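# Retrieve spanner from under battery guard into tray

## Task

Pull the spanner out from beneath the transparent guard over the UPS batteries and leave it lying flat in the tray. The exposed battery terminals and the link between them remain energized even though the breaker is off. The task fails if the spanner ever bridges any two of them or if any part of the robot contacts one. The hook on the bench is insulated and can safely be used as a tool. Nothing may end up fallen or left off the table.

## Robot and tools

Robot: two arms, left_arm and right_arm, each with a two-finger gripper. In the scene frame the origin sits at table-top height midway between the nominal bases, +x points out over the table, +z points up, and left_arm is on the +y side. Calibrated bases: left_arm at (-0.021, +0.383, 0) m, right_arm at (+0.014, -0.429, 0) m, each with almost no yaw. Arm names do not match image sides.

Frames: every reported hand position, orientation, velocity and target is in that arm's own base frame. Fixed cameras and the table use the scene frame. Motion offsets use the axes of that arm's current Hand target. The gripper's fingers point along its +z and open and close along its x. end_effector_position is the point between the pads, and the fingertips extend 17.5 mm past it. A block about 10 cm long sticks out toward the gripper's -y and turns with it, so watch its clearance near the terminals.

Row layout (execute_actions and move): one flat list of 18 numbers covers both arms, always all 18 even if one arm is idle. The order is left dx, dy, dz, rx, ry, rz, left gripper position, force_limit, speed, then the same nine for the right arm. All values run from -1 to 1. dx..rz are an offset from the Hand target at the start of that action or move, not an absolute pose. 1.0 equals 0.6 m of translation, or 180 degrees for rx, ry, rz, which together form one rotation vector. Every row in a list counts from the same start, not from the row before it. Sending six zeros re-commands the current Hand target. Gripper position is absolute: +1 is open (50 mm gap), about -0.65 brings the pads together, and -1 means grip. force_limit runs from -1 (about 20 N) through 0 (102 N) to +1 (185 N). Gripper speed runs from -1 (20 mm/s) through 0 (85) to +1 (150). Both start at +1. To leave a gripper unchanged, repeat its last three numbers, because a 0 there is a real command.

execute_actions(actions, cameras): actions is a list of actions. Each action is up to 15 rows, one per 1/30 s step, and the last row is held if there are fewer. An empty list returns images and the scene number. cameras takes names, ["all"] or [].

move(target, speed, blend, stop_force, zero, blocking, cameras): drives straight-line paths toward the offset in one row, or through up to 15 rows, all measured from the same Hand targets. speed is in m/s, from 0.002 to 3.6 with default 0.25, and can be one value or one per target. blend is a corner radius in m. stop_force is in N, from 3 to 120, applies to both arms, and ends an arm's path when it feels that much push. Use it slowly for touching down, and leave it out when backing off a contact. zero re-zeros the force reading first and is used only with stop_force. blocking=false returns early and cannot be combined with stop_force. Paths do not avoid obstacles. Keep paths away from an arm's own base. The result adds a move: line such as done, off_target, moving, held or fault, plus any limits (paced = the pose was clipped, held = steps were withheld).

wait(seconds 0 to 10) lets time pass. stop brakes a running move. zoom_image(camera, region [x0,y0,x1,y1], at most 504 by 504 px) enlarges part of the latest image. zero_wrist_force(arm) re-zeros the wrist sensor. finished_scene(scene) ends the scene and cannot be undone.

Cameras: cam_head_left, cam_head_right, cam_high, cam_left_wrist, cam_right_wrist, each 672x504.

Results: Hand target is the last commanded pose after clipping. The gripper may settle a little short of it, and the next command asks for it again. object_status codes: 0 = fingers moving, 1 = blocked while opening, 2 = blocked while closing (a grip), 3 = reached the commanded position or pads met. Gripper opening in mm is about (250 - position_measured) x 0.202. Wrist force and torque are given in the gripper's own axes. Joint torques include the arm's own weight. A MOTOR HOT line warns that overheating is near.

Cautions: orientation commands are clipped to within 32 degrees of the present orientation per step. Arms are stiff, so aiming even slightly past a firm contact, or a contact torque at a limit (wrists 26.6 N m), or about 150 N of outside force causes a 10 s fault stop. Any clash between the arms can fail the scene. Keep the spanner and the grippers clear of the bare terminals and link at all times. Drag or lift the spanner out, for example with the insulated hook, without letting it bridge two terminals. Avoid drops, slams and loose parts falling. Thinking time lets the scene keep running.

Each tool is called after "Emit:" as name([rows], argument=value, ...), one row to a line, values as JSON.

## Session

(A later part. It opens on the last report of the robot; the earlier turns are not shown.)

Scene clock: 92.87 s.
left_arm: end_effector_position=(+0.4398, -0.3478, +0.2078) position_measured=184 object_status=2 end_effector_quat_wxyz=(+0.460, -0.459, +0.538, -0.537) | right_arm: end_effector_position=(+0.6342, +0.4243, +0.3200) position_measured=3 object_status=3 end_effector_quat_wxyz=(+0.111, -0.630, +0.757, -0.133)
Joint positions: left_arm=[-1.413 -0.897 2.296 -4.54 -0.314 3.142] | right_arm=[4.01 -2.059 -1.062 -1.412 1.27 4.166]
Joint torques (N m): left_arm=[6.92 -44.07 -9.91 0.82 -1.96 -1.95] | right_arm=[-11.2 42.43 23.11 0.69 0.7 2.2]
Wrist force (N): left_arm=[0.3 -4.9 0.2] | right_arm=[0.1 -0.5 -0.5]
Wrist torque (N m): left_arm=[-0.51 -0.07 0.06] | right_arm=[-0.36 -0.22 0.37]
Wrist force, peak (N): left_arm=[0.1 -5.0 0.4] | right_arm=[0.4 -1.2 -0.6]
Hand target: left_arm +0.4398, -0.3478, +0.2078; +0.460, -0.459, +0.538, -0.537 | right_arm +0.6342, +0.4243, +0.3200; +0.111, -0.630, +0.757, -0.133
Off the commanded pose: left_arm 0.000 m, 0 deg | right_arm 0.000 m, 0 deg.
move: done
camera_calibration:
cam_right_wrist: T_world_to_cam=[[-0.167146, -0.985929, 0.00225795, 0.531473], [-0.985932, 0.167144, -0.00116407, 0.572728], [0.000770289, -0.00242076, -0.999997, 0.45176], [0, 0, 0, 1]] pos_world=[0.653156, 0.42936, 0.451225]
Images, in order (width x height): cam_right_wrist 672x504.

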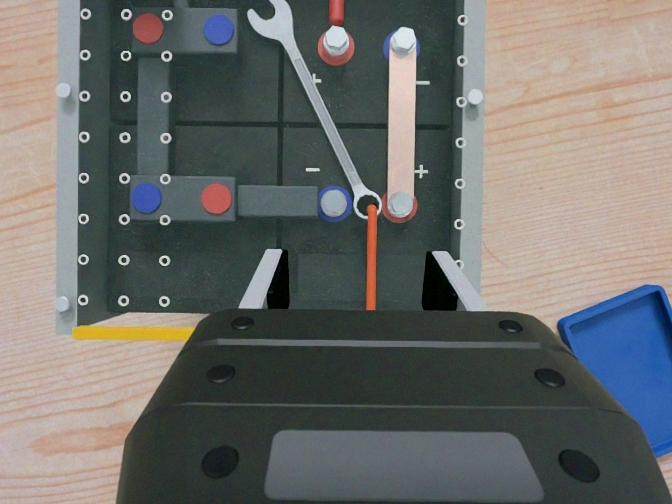

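Emit:
move([
  [0.0033,0,-0.0102,0,0,0,-0.97,0,-1,0,0,0,0,0,0,1,1,1],
  [0.0083,0,-0.0218,0,0,0,-0.97,0,-1,0,0,0,0,0,0,1,1,1],
  [0.0145,0,-0.0335,0,0,0,-0.97,0,-1,0,0,0,0,0,0,1,1,1],
], speed=[0.012,0.012,0.012], stop_force=10, cameras=["cam_right_wrist"])

Emit:
zoom_image(camera="cam_right_wrist", region=[290, 130, 430, 250])

Emit:
zoom_image(camera="cam_right_wrist", region=[220, 0, 400, 155])

Scene clock: 95.87 s.
left_arm: end_effector_position=(+0.4185, -0.3532, +0.2078) position_measured=184 object_status=2 end_effector_quat_wxyz=(+0.460, -0.459, +0.538, -0.537) | right_arm: end_effector_position=(+0.6342, +0.4243, +0.3200) position_measured=3 object_status=3 end_effector_quat_wxyz=(+0.111, -0.630, +0.757, -0.133)
Joint positions: left_arm=[-1.479 -0.9 2.312 -4.552 -0.248 3.142] | right_arm=[4.01 -2.059 -1.062 -1.412 1.27 4.166]
Joint torques (N m): left_arm=[6.41 -44.23 -7.4 0.17 -1.98 -1.08] | right_arm=[-10.9 43.4 25.95 0.85 0.68 2.14]
Wrist force (N): left_arm=[0.1 -4.7 0.2] | right_arm=[0.3 -0.7 -0.4]
Wrist torque (N m): left_arm=[-0.47 -0.06 0.08] | right_arm=[-0.39 -0.26 0.37]
Wrist force, peak (N): left_arm=[0.3 -5.0 0.3] | right_arm=[0.4 -0.7 -1.0]
Hand target: left_arm +0.4185, -0.3532, +0.2078; +0.460, -0.459, +0.538, -0.537 | right_arm +0.6342, +0.4243, +0.3200; +0.111, -0.630, +0.757, -0.133
Off the commanded pose: left_arm 0.000 m, 0 deg | right_arm 0.000 m, 0 deg.
move: done
camera_calibration:
cam_right_wrist: T_world_to_cam=[[-0.167146, -0.985929, 0.00225795, 0.531473], [-0.985932, 0.167144, -0.00116407, 0.572728], [0.000770289, -0.00242076, -0.999997, 0.45176], [0, 0, 0, 1]] pos_world=[0.653156, 0.42936, 0.451225]
Images, in order (width x height): cam_right_wrist 672x504.

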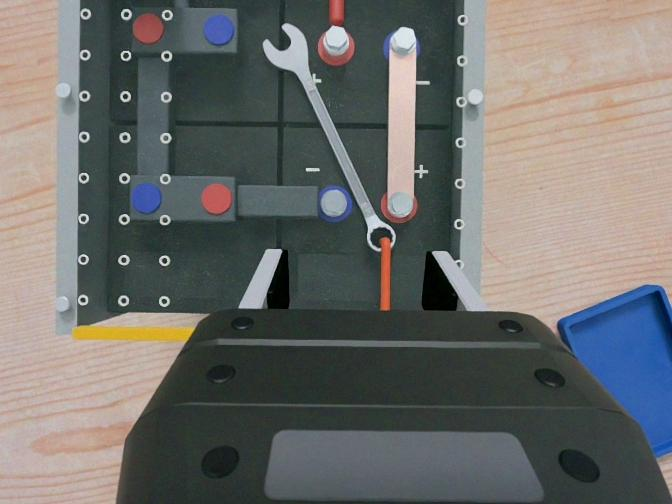

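Scaled by 3.600 from the camera's 672x504 image, which has a finer 960x720 frame.

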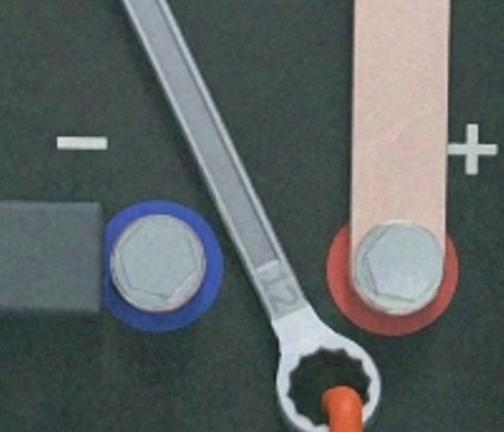

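Scaled by 2.800 from the camera's 672x504 image, which has a finer 960x720 frame.

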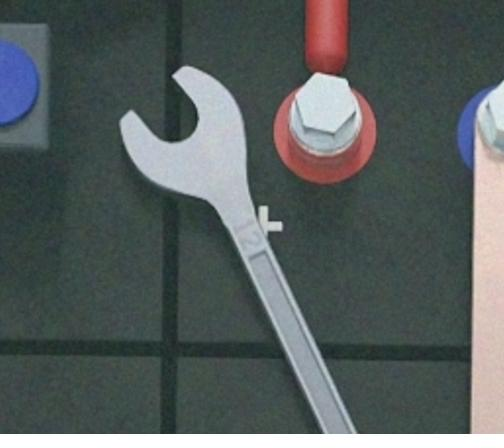

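Emit:
move(target=[0.0263,0,-0.0537,0,0,0,-0.97,0,-1,0,0,0,0,0,0,1,1,1], speed=[0.02], stop_force=10, cameras=["cam_right_wrist"])

Emit:
zoom_image(camera="cam_right_wrist", region=[250, 60, 450, 310])

Scene clock: 99.30 s.
left_arm: end_effector_position=(+0.3843, -0.3638, +0.2078) position_measured=184 object_status=2 end_effector_quat_wxyz=(+0.460, -0.459, +0.538, -0.537) | right_arm: end_effector_position=(+0.6342, +0.4243, +0.3200) position_measured=3 object_status=3 end_effector_quat_wxyz=(+0.111, -0.630, +0.757, -0.133)
Joint positions: left_arm=[-1.586 -0.903 2.325 -4.563 -0.141 3.141] | right_arm=[4.01 -2.059 -1.062 -1.412 1.27 4.166]
Joint torques (N m): left_arm=[7.84 -45.05 -5.86 -0.39 -2.2 -1.03] | right_arm=[-11.63 43.96 29.96 1.02 0.62 2.13]
Wrist force (N): left_arm=[0.4 -5.0 0.2] | right_arm=[0.3 -0.4 -0.3]
Wrist torque (N m): left_arm=[-0.46 -0.11 0.17] | right_arm=[-0.34 -0.25 0.38]
Wrist force, peak (N): left_arm=[0.2 -5.1 0.4] | right_arm=[0.5 -1.2 -0.6]
Hand target: left_arm +0.3843, -0.3638, +0.2078; +0.460, -0.459, +0.538, -0.537 | right_arm +0.6342, +0.4243, +0.3200; +0.111, -0.630, +0.757, -0.133
Off the commanded pose: left_arm 0.000 m, 0 deg | right_arm 0.000 m, 0 deg.
move: done
camera_calibration:
cam_right_wrist: T_world_to_cam=[[-0.167146, -0.985929, 0.00225795, 0.531473], [-0.985932, 0.167144, -0.00116407, 0.572728], [0.000770289, -0.00242076, -0.999997, 0.45176], [0, 0, 0, 1]] pos_world=[0.653156, 0.42936, 0.451225]
Images, in order (width x height): cam_right_wrist 672x504.

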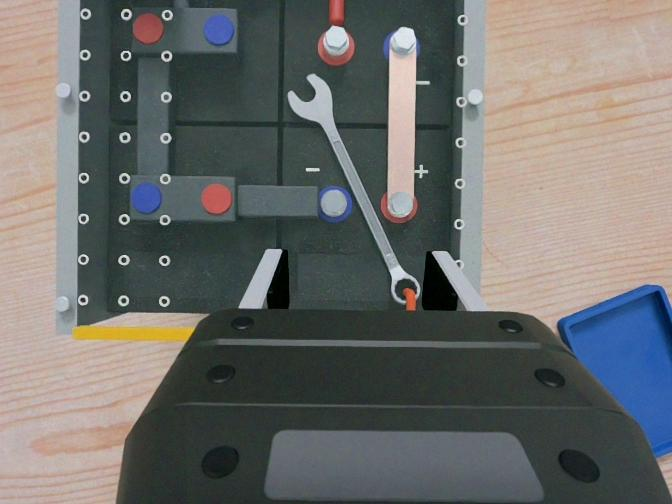

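Scaled by 2.016 from the camera's 672x504 image, which has a finer 960x720 frame.

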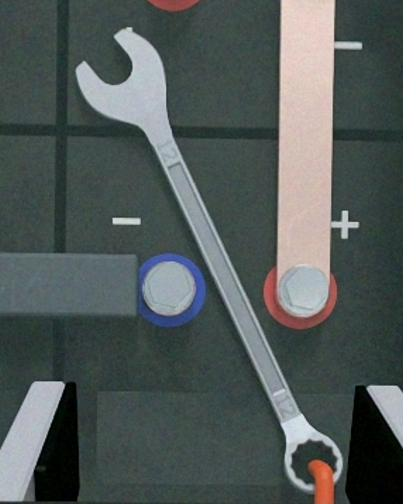

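Emit:
move(target=[0.0245,0,-0.0552,0,0,0,-0.97,0,-1,0,0.0705,-0.0257,0,0,0,1,1,1], speed=[0.02], stop_force=10, cameras=["cam_right_wrist","cam_left_wrist"])

Emit:
zoom_image(camera="cam_right_wrist", region=[270, 60, 490, 320])

Scene clock: 102.83 s.
left_arm: end_effector_position=(+0.3493, -0.3732, +0.2078) position_measured=184 object_status=2 end_effector_quat_wxyz=(+0.460, -0.459, +0.538, -0.537) | right_arm: end_effector_position=(+0.5899, +0.4325, +0.3201) position_measured=3 object_status=3 end_effector_quat_wxyz=(+0.111, -0.630, +0.757, -0.133)
Joint positions: left_arm=[-1.693 -0.904 2.333 -4.565 -0.034 3.137] | right_arm=[4.069 -1.982 -1.171 -1.399 1.26 4.227]
Joint torques (N m): left_arm=[7.31 -47.33 2.2 1.23 -2.29 -1.91] | right_arm=[-11.72 30.89 36.66 4.35 0.39 -2.03]
Wrist force (N): left_arm=[0.3 -4.5 0.3] | right_arm=[0.0 -1.1 -1.0]
Wrist torque (N m): left_arm=[-0.51 -0.11 0.17] | right_arm=[-0.44 -0.19 0.31]
Wrist force, peak (N): left_arm=[0.4 -5.0 0.5] | right_arm=[0.5 -1.7 0.0]
Hand target: left_arm +0.3493, -0.3732, +0.2078; +0.460, -0.459, +0.538, -0.537 | right_arm +0.5899, +0.4325, +0.3201; +0.111, -0.630, +0.757, -0.133
Off the commanded pose: left_arm 0.000 m, 0 deg | right_arm 0.000 m, 0 deg.
move: done
camera_calibration:
cam_left_wrist: T_world_to_cam=[[-0.165993, -0.986106, -0.00649045, -0.297997], [-0.333765, 0.0623741, -0.94059, 0.353069], [0.927926, -0.153965, -0.339482, -0.178226], [0, 0, 0, 1]] pos_world=[0.233757, -0.343319, 0.269655]
cam_right_wrist: T_world_to_cam=[[-0.167146, -0.985929, 0.00225795, 0.532153], [-0.985932, 0.167144, -0.00116407, 0.52768], [0.000770289, -0.00242076, -0.999997, 0.451914], [0, 0, 0, 1]] pos_world=[0.608856, 0.43756, 0.451325]
Images, in order (width x height): cam_left_wrist 672x504, cam_right_wrist 672x504.

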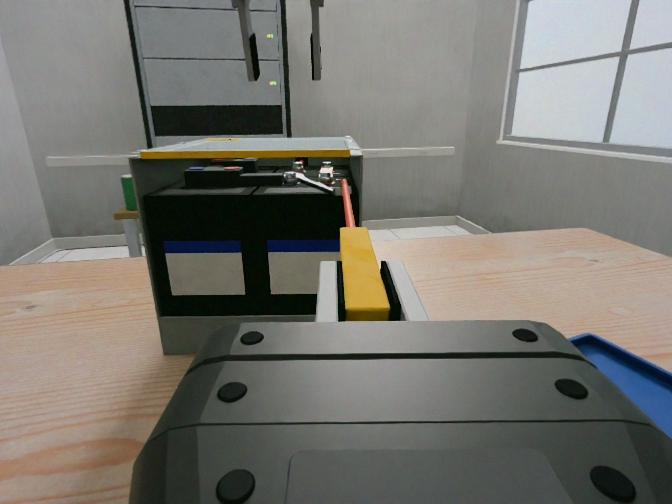

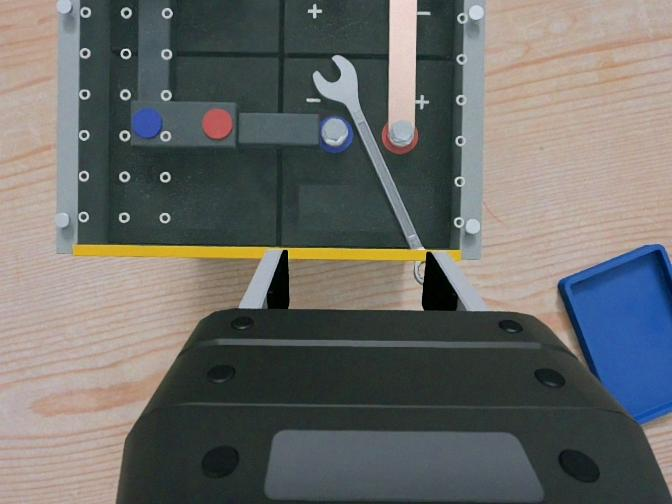

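Scaled by 1.938 from the camera's 672x504 image, which has a finer 960x720 frame.

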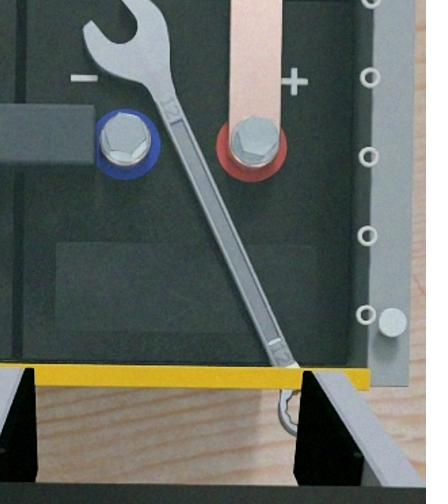

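Emit:
move([
  [0,0,0.0033,0,0,0,-0.97,0,-1,0,0,0,0,0,0,1,1,1],
  [0,-0.025,0.0033,0,0,0,-0.97,0,-1,0,0,0,0,0,0,1,1,1],
  [0,-0.07,0.0033,0,0,0,-0.97,0,-1,0,0,0,0,0,0,1,1,1],
], speed=[0.01,0.02,0.06], cameras=["cam_right_wrist","cam_left_wrist","cam_high"])

Emit:
zoom_image(camera="cam_right_wrist", region=[270, 60, 490, 320])

Scene clock: 106.10 s.
left_arm: end_effector_position=(+0.3512, -0.3735, +0.2498) position_measured=184 object_status=2 end_effector_quat_wxyz=(+0.460, -0.459, +0.538, -0.537) end_effector_velocity=(+0.000, +0.001, +0.000) end_effector_angular_velocity=(+0.002, -0.001, +0.001) | right_arm: end_effector_position=(+0.5899, +0.4325, +0.3201) position_measured=3 object_status=3 end_effector_quat_wxyz=(+0.111, -0.630, +0.757, -0.133)
Joint positions: left_arm=[-1.687 -1.035 2.337 -4.457 -0.04 3.157] | right_arm=[4.069 -1.982 -1.171 -1.399 1.26 4.227]
Joint velocities: left_arm=[0 0 0 -0.007 0.001 0.008] | right_arm=[within noise]
Joint torques (N m): left_arm=[-4.31 -43.22 -9.17 -1.83 1.06 2.26] | right_arm=[-11.36 31.09 36.07 1.57 0.31 -1.88]
Wrist force (N): left_arm=[0.4 -4.7 0.1] | right_arm=[0.1 -1.0 -0.3]
Wrist torque (N m): left_arm=[-0.55 -0.11 0.09] | right_arm=[-0.42 -0.22 0.31]
Wrist force, peak (N): left_arm=[0.0 -5.7 0.1] | right_arm=[-0.1 -1.6 -0.2]
Hand target: left_arm +0.3512, -0.3735, +0.2498; +0.460, -0.459, +0.538, -0.537 | right_arm +0.5899, +0.4325, +0.3201; +0.111, -0.630, +0.757, -0.133
Off the commanded pose: left_arm 0.000 m, 0 deg | right_arm 0.000 m, 0 deg.
move: done
camera_calibration:
cam_left_wrist: T_world_to_cam=[[-0.166031, -0.986098, -0.00671993, -0.297623], [-0.333055, 0.0624887, -0.940834, 0.392985], [0.928174, -0.15397, -0.3388, -0.166117], [0, 0, 0, 1]] pos_world=[0.235656, -0.343619, 0.311453]
cam_right_wrist: T_world_to_cam=[[-0.167146, -0.985929, 0.00225795, 0.532153], [-0.985932, 0.167144, -0.00116407, 0.52768], [0.000770289, -0.00242076, -0.999997, 0.451914], [0, 0, 0, 1]] pos_world=[0.608856, 0.43756, 0.451325]
Images, in order (width x height): cam_high 672x504, cam_left_wrist 672x504, cam_right_wrist 672x504.

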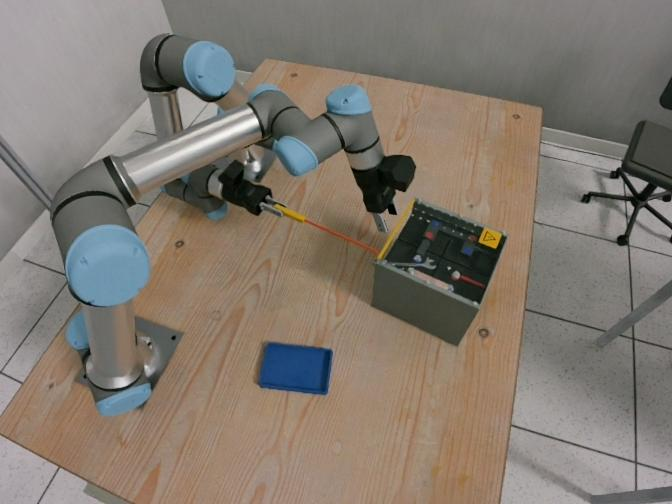

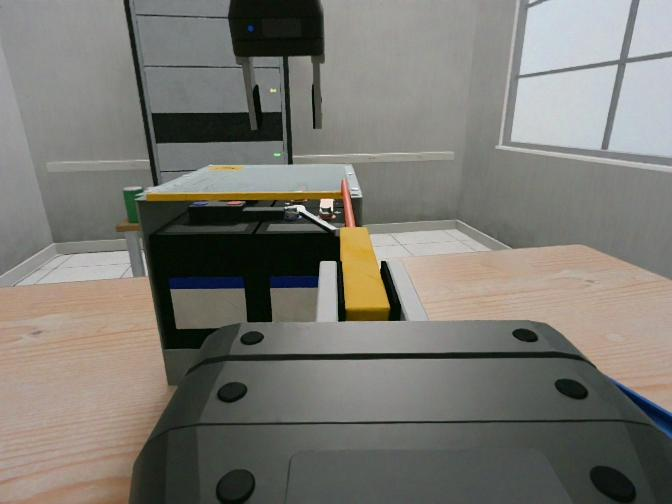

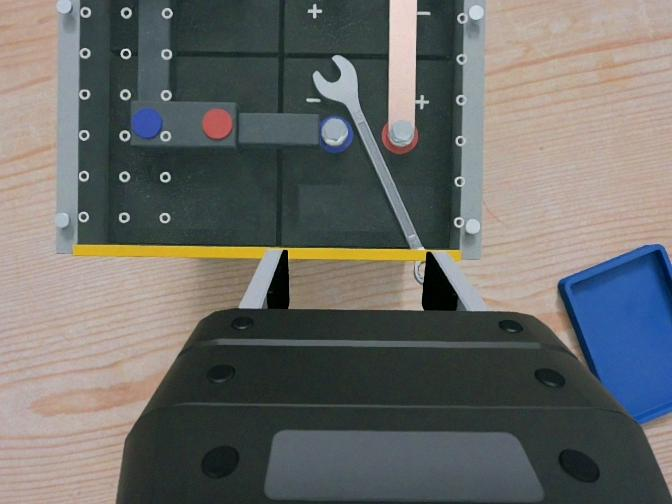

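Scaled by 1.938 from the camera's 672x504 image, which has a finer 960x720 frame.

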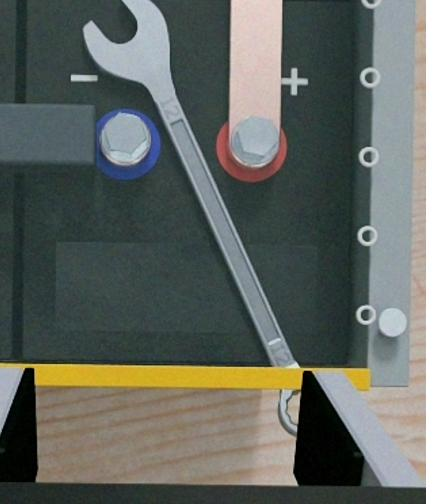

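Emit:
move(target=[0,0,0,0,0,0,-0.97,0,-1,0,-0.0684,-0.188,-0.111,0,0,1,1,1], speed=[0.15])

Emit:
move([
  [0,-0.08,0,0,0,0,-0.97,0,-1,0,0,0,0,0,-0.499,0.34,0,0],
  [-0.3293,-0.08,0.1972,0,0,0,-0.97,0,-1,0,0,0,0,0,-0.499,0.34,0,0],
], speed=[0.5,0.15], cameras=["cam_high"])

Scene clock: 108.50 s.
left_arm: end_effector_position=(+0.3512, -0.3735, +0.2498) position_measured=184 object_status=2 end_effector_quat_wxyz=(+0.460, -0.459, +0.538, -0.537) | right_arm: end_effector_position=(+0.5896, +0.4322, +0.4397) position_measured=3 object_status=3 end_effector_quat_wxyz=(+0.004, -0.640, +0.769, +0.000) end_effector_velocity=(+0.000, +0.001, +0.002) end_effector_angular_velocity=(+0.004, -0.004, +0.001)
Joint positions: left_arm=[-1.687 -1.035 2.337 -4.457 -0.04 3.157] | right_arm=[3.958 -2.41 -0.035 -2.26 1.57 4.141]
Joint velocities: left_arm=[within noise] | right_arm=[0.001 -0.001 0.006 0.001 0 0]
Joint torques (N m): left_arm=[1.6 -45.35 -13.56 -1.81 1.16 1.57] | right_arm=[11.45 42.32 28.42 1.34 1.19 2.37]
Wrist force (N): left_arm=[0.2 -4.6 0.1] | right_arm=[0.1 -0.6 -0.4]
Wrist torque (N m): left_arm=[-0.56 -0.09 0.05] | right_arm=[-0.24 -0.22 0.13]
Wrist force, peak (N): left_arm=[0.1 -4.7 0.1] | right_arm=[0.6 -0.8 -2.4]
Hand target: left_arm +0.3512, -0.3735, +0.2498; +0.460, -0.459, +0.538, -0.537 | right_arm +0.5899, +0.4325, +0.4401; +0.000, -0.640, +0.769, +0.000
Off the commanded pose: left_arm 0.000 m, 0 deg | right_arm 0.001 m, 0 deg.
elbow stopped short (right arm): the move would have taken joint 3 (elbow) straighter than the controller allows.
move: done

Scene clock: 112.73 s.
left_arm: end_effector_position=(+0.4988, -0.1968, +0.2980) position_measured=184 object_status=2 end_effector_quat_wxyz=(+0.460, -0.459, +0.538, -0.537) | right_arm: end_effector_position=(+0.5895, +0.4322, +0.4396) position_measured=101 object_status=3 end_effector_quat_wxyz=(-0.003, +0.996, -0.093, +0.002)
Joint positions: left_arm=[-1.052 -1.269 2.502 -4.376 -0.675 3.143] | right_arm=[3.958 -2.41 -0.035 -2.26 1.57 2.573]
Joint torques (N m): left_arm=[8.34 -27.79 -3.11 -3.43 -1.86 -1.5] | right_arm=[-8.7 50.56 30.05 6.28 -0.99 -1.55]
Wrist force (N): left_arm=[0.2 -4.8 0.1] | right_arm=[0.4 -0.8 -0.5]
Wrist torque (N m): left_arm=[-0.56 -0.04 0.19] | right_arm=[-0.28 -0.28 0.14]
Wrist force, peak (N): left_arm=[-1.9 -4.6 1.4] | right_arm=[0.8 -0.8 -0.5]
Hand target: left_arm +0.4988, -0.1968, +0.2981; +0.460, -0.459, +0.538, -0.537 | right_arm +0.5899, +0.4325, +0.4401; +0.000, +0.996, -0.093, +0.000
Off the commanded pose: left_arm 0.000 m, 0 deg | right_arm 0.001 m, 0 deg.
elbow stopped short (right arm): the move would have taken joint 3 (elbow) straighter than the controller allows.
move: done
Images, in order (width x height): cam_high 672x504.

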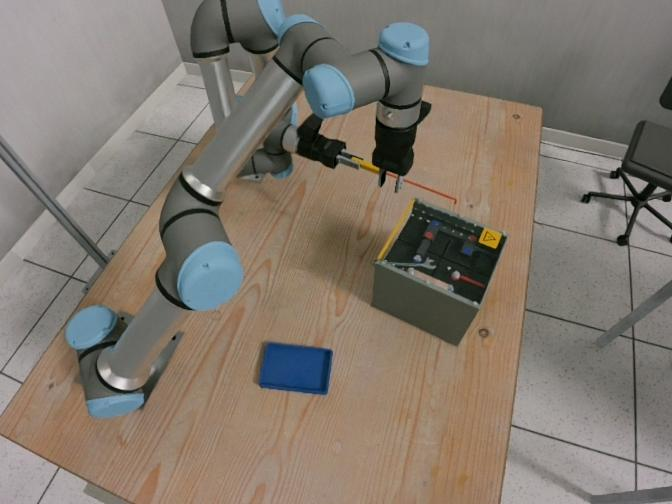

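Emit:
move([
  [0,0,0,0,0,0,-0.97,0,-1,0,0,0.08,0,0,-0.15,0.34,0,0],
  [0,0,0,0,0,0,-0.97,0,-1,-0.0162,0.0932,0.2335,0,0,-0.499,0.34,0,0],
], speed=[0.15,0.15], blend=[0.02,0], cameras=["cam_right_wrist"])

Scene clock: 118.70 s.
left_arm: end_effector_position=(+0.4988, -0.1968, +0.2981) position_measured=184 object_status=2 end_effector_quat_wxyz=(+0.460, -0.459, +0.538, -0.537) | right_arm: end_effector_position=(+0.5701, +0.3793, +0.3001) position_measured=101 object_status=3 end_effector_quat_wxyz=(+0.000, +0.771, +0.637, +0.000)
Joint positions: left_arm=[-1.052 -1.269 2.502 -4.376 -0.675 3.143] | right_arm=[3.924 -2.008 -1.105 -1.6 1.571 0.972]
Joint torques (N m): left_arm=[7.31 -36.55 -3.52 -3.07 -1.46 1.57] | right_arm=[1.03 31.54 31.39 0.39 1.21 -1.91]
Wrist force (N): left_arm=[0.3 -4.5 0.1] | right_arm=[-0.6 -1.1 -0.5]
Wrist torque (N m): left_arm=[-0.52 -0.07 0.19] | right_arm=[-0.29 -0.12 0.11]
Wrist force, peak (N): left_arm=[0.4 -4.9 0.2] | right_arm=[-0.3 -1.2 -0.8]
Hand target: left_arm +0.4988, -0.1968, +0.2981; +0.460, -0.459, +0.538, -0.537 | right_arm +0.5700, +0.3793, +0.3000; +0.000, +0.771, +0.637, +0.000
Off the commanded pose: left_arm 0.000 m, 0 deg | right_arm 0.000 m, 0 deg.
move: done
camera_calibration:
cam_right_wrist: T_world_to_cam=[[0.173732, 0.98479, -0.00227474, -0.464002], [0.926113, -0.162594, 0.340408, -0.550406], [0.334861, -0.0612464, -0.940275, 0.245821], [0, 0, 0, 1]] pos_world=[0.508034, 0.382508, 0.417446]
Images, in order (width x height): cam_right_wrist 672x504.

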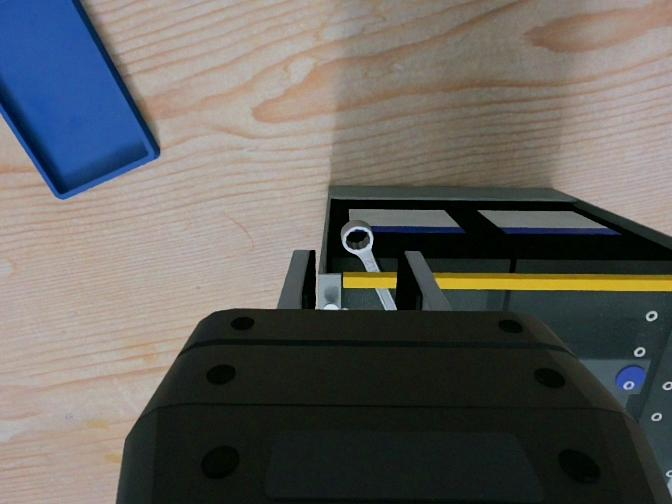

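Emit:
zoom_image(camera="cam_right_wrist", region=[280, 180, 480, 320])

Scaled by 2.520 from the camera's 672x504 image, which has a finer 960x720 frame.

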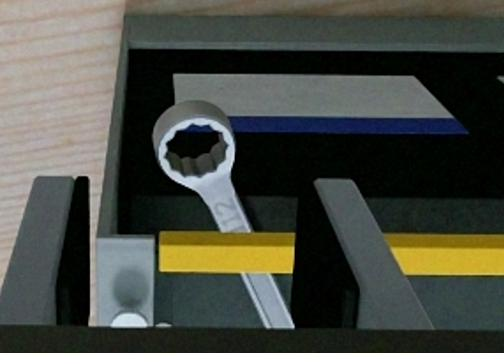

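Emit:
move(target=[0,0,0,0,0,0,-0.97,0,-1,0.0117,0.0133,0.0833,0,0,0,0.34,0,0], speed=0.08, cameras=["cam_right_wrist"])

Emit:
zoom_image(camera="cam_right_wrist", region=[270, 180, 470, 320])

Scene clock: 120.53 s.
left_arm: end_effector_position=(+0.4988, -0.1968, +0.2981) position_measured=184 object_status=2 end_effector_quat_wxyz=(+0.460, -0.459, +0.538, -0.537) | right_arm: end_effector_position=(+0.5792, +0.3847, +0.2499) position_measured=101 object_status=3 end_effector_quat_wxyz=(+0.000, +0.771, +0.637, +0.000)
Joint positions: left_arm=[-1.052 -1.269 2.502 -4.376 -0.675 3.143] | right_arm=[3.921 -2.039 -1.186 -1.487 1.571 0.968]
Joint torques (N m): left_arm=[6.98 -36.99 -2.54 -2.7 -1.4 1.81] | right_arm=[-4.28 57.82 31.58 1.25 0.38 -0.39]
Wrist force (N): left_arm=[0.2 -4.4 0.1] | right_arm=[-0.7 -1.1 -0.6]
Wrist torque (N m): left_arm=[-0.51 -0.05 0.19] | right_arm=[-0.31 -0.13 0.20]
Wrist force, peak (N): left_arm=[0.2 -4.8 0.2] | right_arm=[-0.4 -1.0 -2.1]
Hand target: left_arm +0.4988, -0.1968, +0.2981; +0.460, -0.459, +0.538, -0.537 | right_arm +0.5792, +0.3847, +0.2500; +0.000, +0.771, +0.637, +0.000
Off the commanded pose: left_arm 0.000 m, 0 deg | right_arm 0.000 m, 0 deg.
move: done
camera_calibration:
cam_right_wrist: T_world_to_cam=[[0.173298, 0.984866, -0.00260143, -0.470717], [0.926304, -0.162095, 0.340128, -0.541149], [0.334559, -0.0613531, -0.940376, 0.196104], [0, 0, 0, 1]] pos_world=[0.517234, 0.387907, 0.367247]
Images, in order (width x height): cam_right_wrist 672x504.

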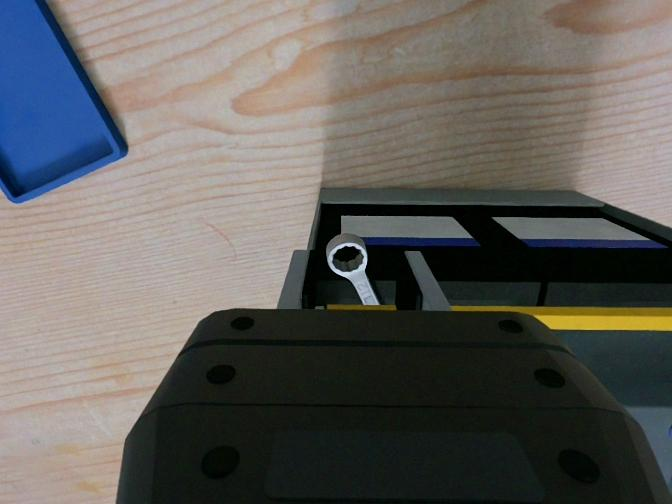

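Scaled by 2.520 from the camera's 672x504 image, which has a finer 960x720 frame.

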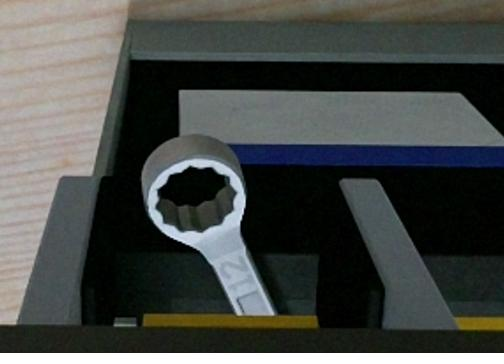

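Emit:
move(target=[0,0,0,0,0,0,-0.97,0,-1,-0.001,0,0.0767,0,0,0,0.34,0,0], speed=0.04, stop_force=6, cameras=["cam_right_wrist"])

Emit:
zoom_image(camera="cam_right_wrist", region=[270, 180, 470, 320])

Scene clock: 123.70 s.
left_arm: end_effector_position=(+0.4988, -0.1968, +0.2981) position_measured=184 object_status=2 end_effector_quat_wxyz=(+0.460, -0.459, +0.538, -0.537) | right_arm: end_effector_position=(+0.5791, +0.3842, +0.2040) position_measured=101 object_status=3 end_effector_quat_wxyz=(+0.000, +0.771, +0.637, +0.000)
Joint positions: left_arm=[-1.052 -1.269 2.502 -4.376 -0.675 3.143] | right_arm=[3.92 -2.054 -1.282 -1.376 1.571 0.968]
Joint torques (N m): left_arm=[6.87 -36.66 -4.29 -2.48 -0.78 1.72] | right_arm=[-9.58 58.16 35.69 0.29 -1.1 -1.49]
Wrist force (N): left_arm=[0.2 -4.3 0.1] | right_arm=[0.2 -0.8 -0.5]
Wrist torque (N m): left_arm=[-0.48 -0.04 0.18] | right_arm=[-0.26 -0.27 0.19]
Wrist force, peak (N): left_arm=[0.4 -4.7 0.3] | right_arm=[-0.2 -1.0 -1.2]
Hand target: left_arm +0.4988, -0.1968, +0.2981; +0.460, -0.459, +0.538, -0.537 | right_arm +0.5791, +0.3842, +0.2040; +0.000, +0.771, +0.637, +0.000
Off the commanded pose: left_arm 0.000 m, 0 deg | right_arm 0.000 m, 0 deg.
move: done
camera_calibration:
cam_right_wrist: T_world_to_cam=[[0.173365, 0.984855, -0.00245249, -0.470388], [0.926246, -0.162201, 0.340233, -0.525362], [0.334682, -0.061256, -0.940338, 0.152769], [0, 0, 0, 1]] pos_world=[0.517034, 0.387407, 0.321246]
Images, in order (width x height): cam_right_wrist 672x504.

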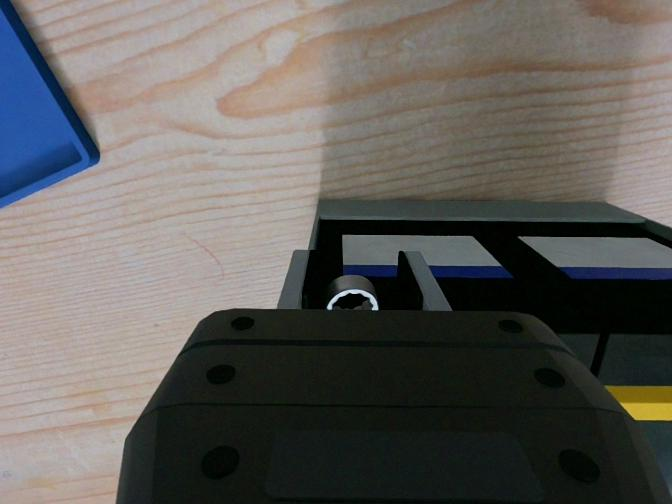

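Scaled by 2.520 from the camera's 672x504 image, which has a finer 960x720 frame.

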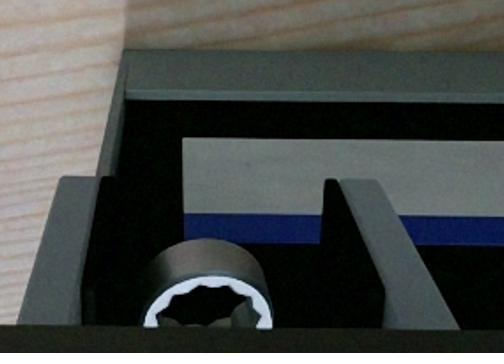

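Emit:
move(target=[0,0,0,0,0,0,-0.97,0,-1,0,0,0,0,0,0,-1,-0.5,-1], speed=0.04, cameras=["cam_right_wrist","cam_high"])

Emit:
zoom_image(camera="cam_right_wrist", region=[270, 180, 470, 320])

Emit:
zoom_image(camera="cam_high", region=[350, 180, 520, 320])

Scene clock: 124.73 s.
left_arm: end_effector_position=(+0.4988, -0.1968, +0.2981) position_measured=184 object_status=2 end_effector_quat_wxyz=(+0.460, -0.459, +0.538, -0.537) | right_arm: end_effector_position=(+0.5791, +0.3842, +0.2040) position_measured=165 object_status=2 end_effector_quat_wxyz=(+0.000, +0.771, +0.637, +0.000)
Joint positions: left_arm=[-1.052 -1.269 2.502 -4.376 -0.675 3.143] | right_arm=[3.92 -2.054 -1.282 -1.376 1.571 0.968]
Joint torques (N m): left_arm=[7.14 -36.32 -2.78 -2.64 -0.69 1.83] | right_arm=[-8.4 57.18 35.41 0.28 -0.98 -1.17]
Wrist force (N): left_arm=[0.2 -4.7 -0.1] | right_arm=[0.5 -0.9 -0.9]
Wrist torque (N m): left_arm=[-0.54 -0.04 0.19] | right_arm=[-0.28 -0.28 0.20]
Wrist force, peak (N): left_arm=[0.2 -4.7 0.2] | right_arm=[0.7 -1.2 -0.6]
Hand target: left_arm +0.4988, -0.1968, +0.2981; +0.460, -0.459, +0.538, -0.537 | right_arm +0.5791, +0.3842, +0.2040; +0.000, +0.771, +0.637, +0.000
Off the commanded pose: left_arm 0.000 m, 0 deg | right_arm 0.000 m, 0 deg.
move: done
camera_calibration:
cam_right_wrist: T_world_to_cam=[[0.173365, 0.984855, -0.00245249, -0.470388], [0.926246, -0.162201, 0.340233, -0.525362], [0.334682, -0.061256, -0.940338, 0.152769], [0, 0, 0, 1]] pos_world=[0.517034, 0.387407, 0.321246]
Images, in order (width x height): cam_high 672x504, cam_right_wrist 672x504.

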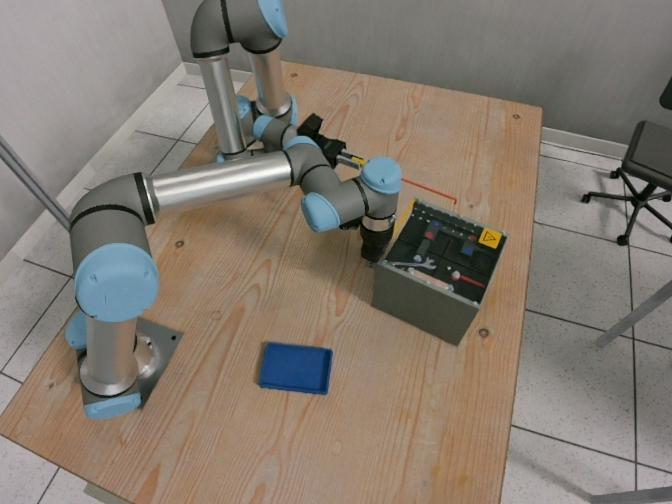

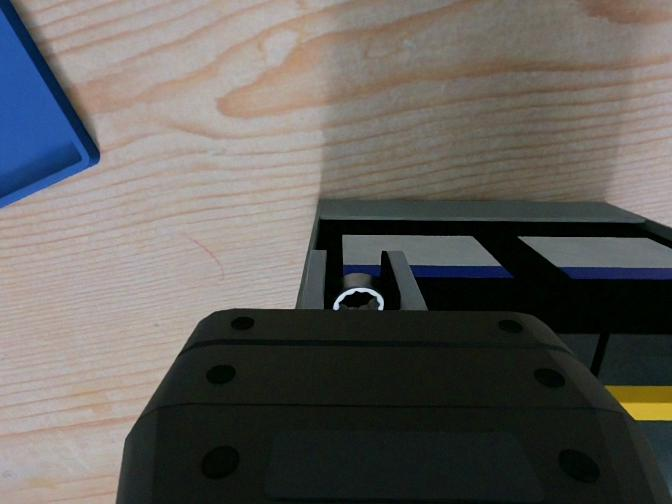

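Scaled by 2.520 from the camera's 672x504 image, which has a finer 960x720 frame.

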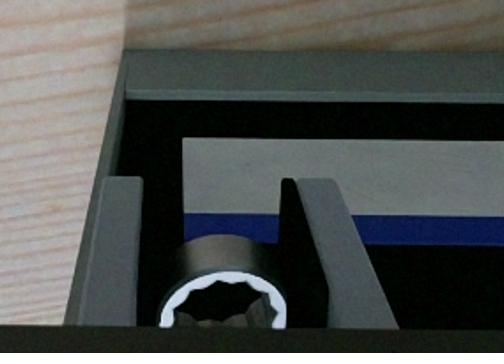

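Scaled by 2.965 from the camera's 672x504 image, which has a finer 960x720 frame.

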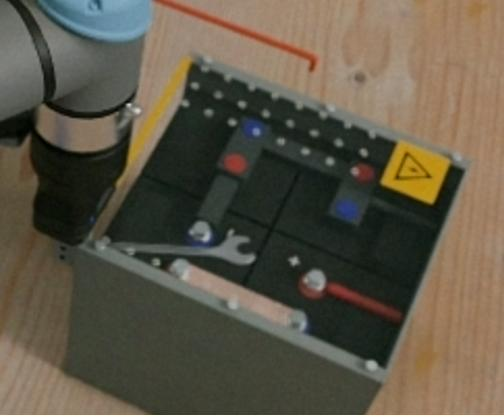

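Emit:
move(target=[0,0,0,0,0,0,-0.97,0,-1,0,0,-0.0133,0,0,0,-1,-0.5,-1], speed=0.02, stop_force=15, cameras=["cam_high"])

Emit:
zoom_image(camera="cam_high", region=[350, 180, 520, 320])

Scene clock: 126.87 s.
left_arm: end_effector_position=(+0.4988, -0.1968, +0.2981) position_measured=184 object_status=2 end_effector_quat_wxyz=(+0.460, -0.459, +0.538, -0.537) | right_arm: end_effector_position=(+0.5791, +0.3842, +0.2120) position_measured=165 object_status=2 end_effector_quat_wxyz=(+0.000, +0.771, +0.637, +0.000)
Joint positions: left_arm=[-1.052 -1.269 2.502 -4.376 -0.675 3.143] | right_arm=[3.92 -2.05 -1.267 -1.395 1.571 0.968]
Joint torques (N m): left_arm=[6.63 -35.95 -2.12 -2.51 -0.36 1.74] | right_arm=[-7.15 32.6 21.56 6.13 -0.95 -0.41]
Wrist force (N): left_arm=[0.3 -4.6 0.1] | right_arm=[-0.1 -0.9 -0.2]
Wrist torque (N m): left_arm=[-0.52 -0.07 0.19] | right_arm=[-0.23 -0.23 0.20]
Wrist force, peak (N): left_arm=[0.2 -4.8 -0.1] | right_arm=[0.2 -1.0 -1.3]
Hand target: left_arm +0.4988, -0.1968, +0.2981; +0.460, -0.459, +0.538, -0.537 | right_arm +0.5791, +0.3842, +0.2120; +0.000, +0.771, +0.637, +0.000
Off the commanded pose: left_arm 0.000 m, 0 deg | right_arm 0.000 m, 0 deg.
move: done
Images, in order (width x height): cam_high 672x504.

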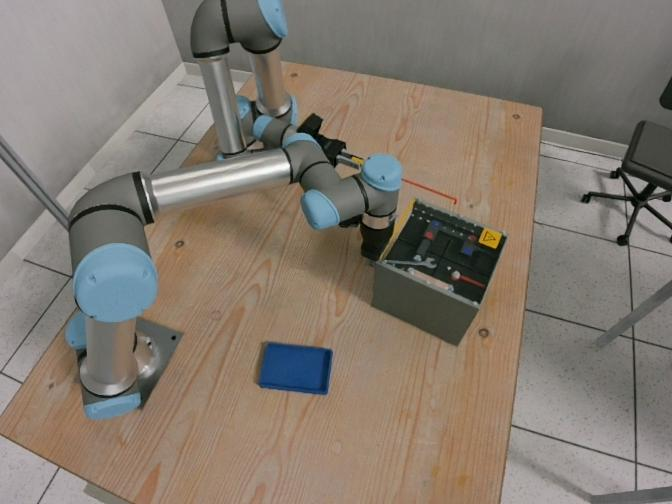

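Scaled by 2.965 from the camera's 672x504 image, which has a finer 960x720 frame.

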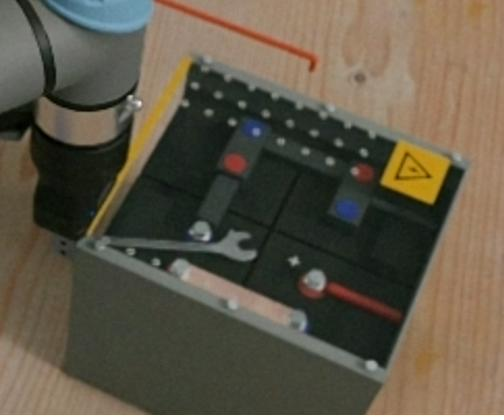

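Emit:
move(target=[0,0,0,0,0,0,-0.97,0,-1,0,0,-0.0133,0,0,0,-1,-0.5,-1], speed=0.02, stop_force=15, cameras=["cam_high","cam_right_wrist"])

Emit:
zoom_image(camera="cam_high", region=[350, 180, 520, 320])

Emit:
zoom_image(camera="cam_right_wrist", region=[270, 180, 470, 320])

Scene clock: 135.83 s.
left_arm: end_effector_position=(+0.4988, -0.1968, +0.2981) position_measured=184 object_status=2 end_effector_quat_wxyz=(+0.460, -0.459, +0.538, -0.537) | right_arm: end_effector_position=(+0.5791, +0.3842, +0.2200) position_measured=165 object_status=2 end_effector_quat_wxyz=(+0.000, +0.771, +0.637, +0.000)
Joint positions: left_arm=[-1.052 -1.269 2.502 -4.376 -0.675 3.143] | right_arm=[3.92 -2.047 -1.251 -1.414 1.571 0.968]
Joint torques (N m): left_arm=[7.92 -36.84 -3.74 -2.21 -0.03 1.53] | right_arm=[-5.77 37.54 20.76 6.14 -0.64 0.2]
Wrist force (N): left_arm=[0.2 -4.5 -0.1] | right_arm=[0.2 -0.7 0.0]
Wrist torque (N m): left_arm=[-0.52 -0.04 0.18] | right_arm=[-0.20 -0.27 0.20]
Wrist force, peak (N): left_arm=[0.2 -4.8 0.1] | right_arm=[0.2 -1.4 0.1]
Hand target: left_arm +0.4988, -0.1968, +0.2981; +0.460, -0.459, +0.538, -0.537 | right_arm +0.5791, +0.3842, +0.2199; +0.000, +0.771, +0.637, +0.000
Off the commanded pose: left_arm 0.000 m, 0 deg | right_arm 0.000 m, 0 deg.
move: done
camera_calibration:
cam_right_wrist: T_world_to_cam=[[0.173324, 0.984862, -0.00234411, -0.470367], [0.926221, -0.162194, 0.340304, -0.530853], [0.334773, -0.0611542, -0.940312, 0.167813], [0, 0, 0, 1]] pos_world=[0.517034, 0.387407, 0.337346]
Images, in order (width x height): cam_high 672x504, cam_right_wrist 672x504.

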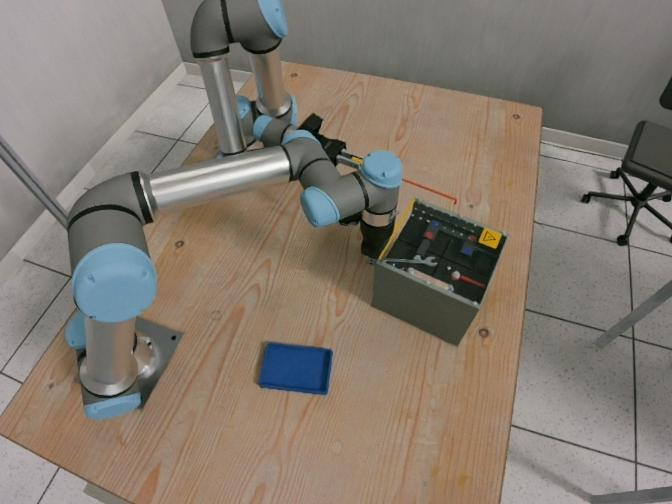

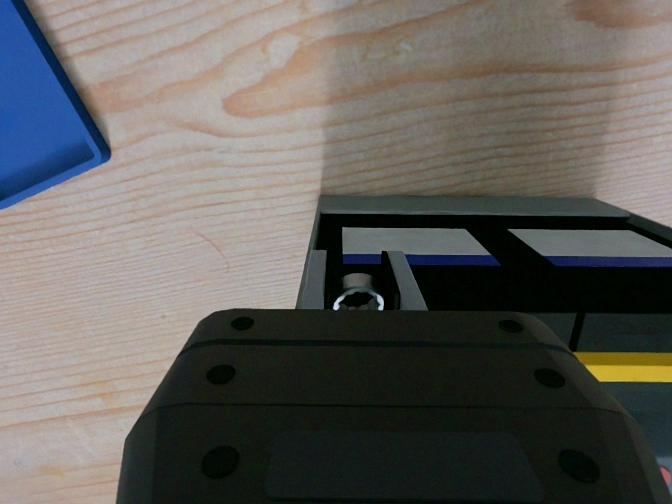

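Scaled by 2.965 from the camera's 672x504 image, which has a finer 960x720 frame.

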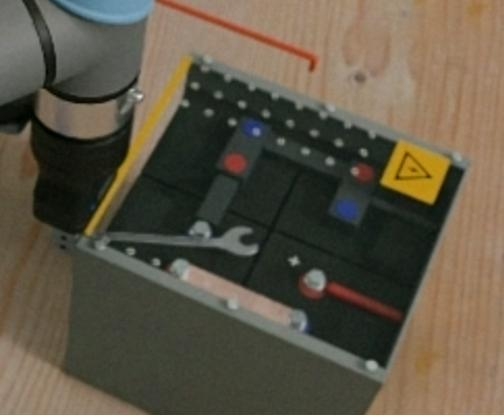

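Scaled by 2.520 from the camera's 672x504 image, which has a finer 960x720 frame.

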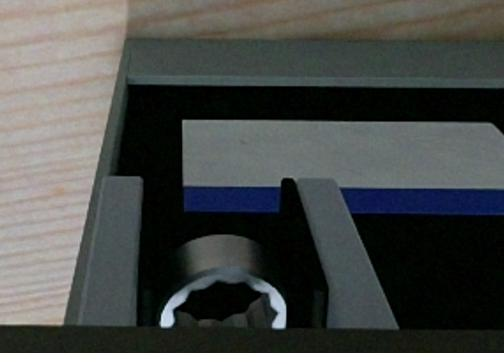

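Emit:
move(target=[0,0,0,0,0,0,-0.97,0,-1,0,0,-0.0122,0,0,0,-1,-0.5,-1], speed=0.02, stop_force=15, cameras=["cam_high","cam_left_wrist"])

Emit:
zoom_image(camera="cam_high", region=[350, 180, 520, 320])

Scene clock: 137.37 s.
left_arm: end_effector_position=(+0.4988, -0.1968, +0.2981) position_measured=184 object_status=2 end_effector_quat_wxyz=(+0.460, -0.459, +0.538, -0.537) | right_arm: end_effector_position=(+0.5791, +0.3842, +0.2273) position_measured=165 object_status=2 end_effector_quat_wxyz=(+0.000, +0.771, +0.637, +0.000)
Joint positions: left_arm=[-1.052 -1.269 2.502 -4.376 -0.675 3.143] | right_arm=[3.92 -2.044 -1.236 -1.432 1.571 0.968]
Joint torques (N m): left_arm=[7.22 -34.99 -3.22 -1.98 0.2 1.83] | right_arm=[-7.91 41.56 21.06 6.11 -0.5 -0.26]
Wrist force (N): left_arm=[0.1 -4.6 0.1] | right_arm=[-0.2 -0.9 0.0]
Wrist torque (N m): left_arm=[-0.53 -0.04 0.19] | right_arm=[-0.24 -0.23 0.20]
Wrist force, peak (N): left_arm=[0.4 -4.8 0.1] | right_arm=[-0.2 -1.2 0.5]
Hand target: left_arm +0.4988, -0.1968, +0.2981; +0.460, -0.459, +0.538, -0.537 | right_arm +0.5791, +0.3842, +0.2273; +0.000, +0.771, +0.637, +0.000
Off the commanded pose: left_arm 0.000 m, 0 deg | right_arm 0.000 m, 0 deg.
move: done
camera_calibration:
cam_left_wrist: T_world_to_cam=[[-0.165967, -0.98611, -0.00653262, -0.098626], [-0.333087, 0.062293, -0.940836, 0.476557], [0.928174, -0.153972, -0.338799, -0.259638], [0, 0, 0, 1]] pos_world=[0.383356, -0.166919, 0.359753]
Images, in order (width x height): cam_high 672x504, cam_left_wrist 672x504.

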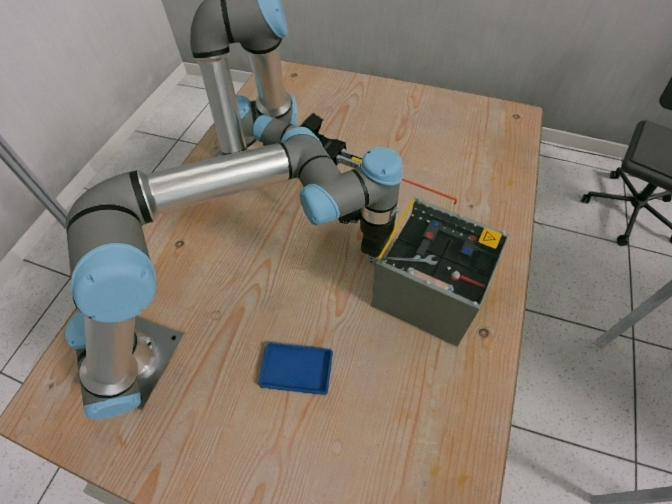

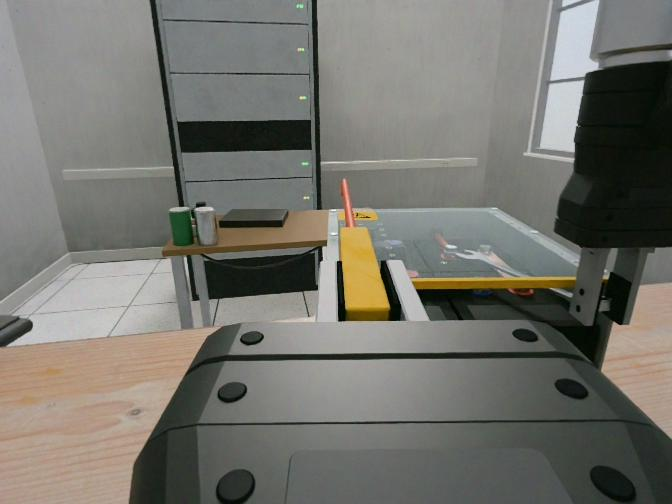

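Scaled by 2.965 from the camera's 672x504 image, which has a finer 960x720 frame.

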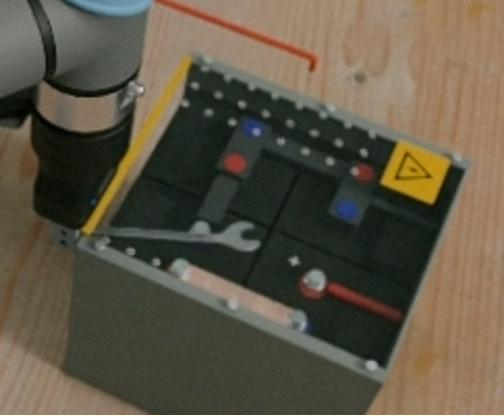

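Emit:
zoom_image(camera="cam_left_wrist", region=[400, 190, 660, 360])

Scaled by 1.938 from the camera's 672x504 image, which has a finer 960x720 frame.

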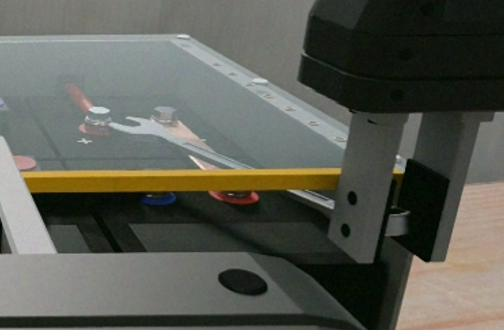

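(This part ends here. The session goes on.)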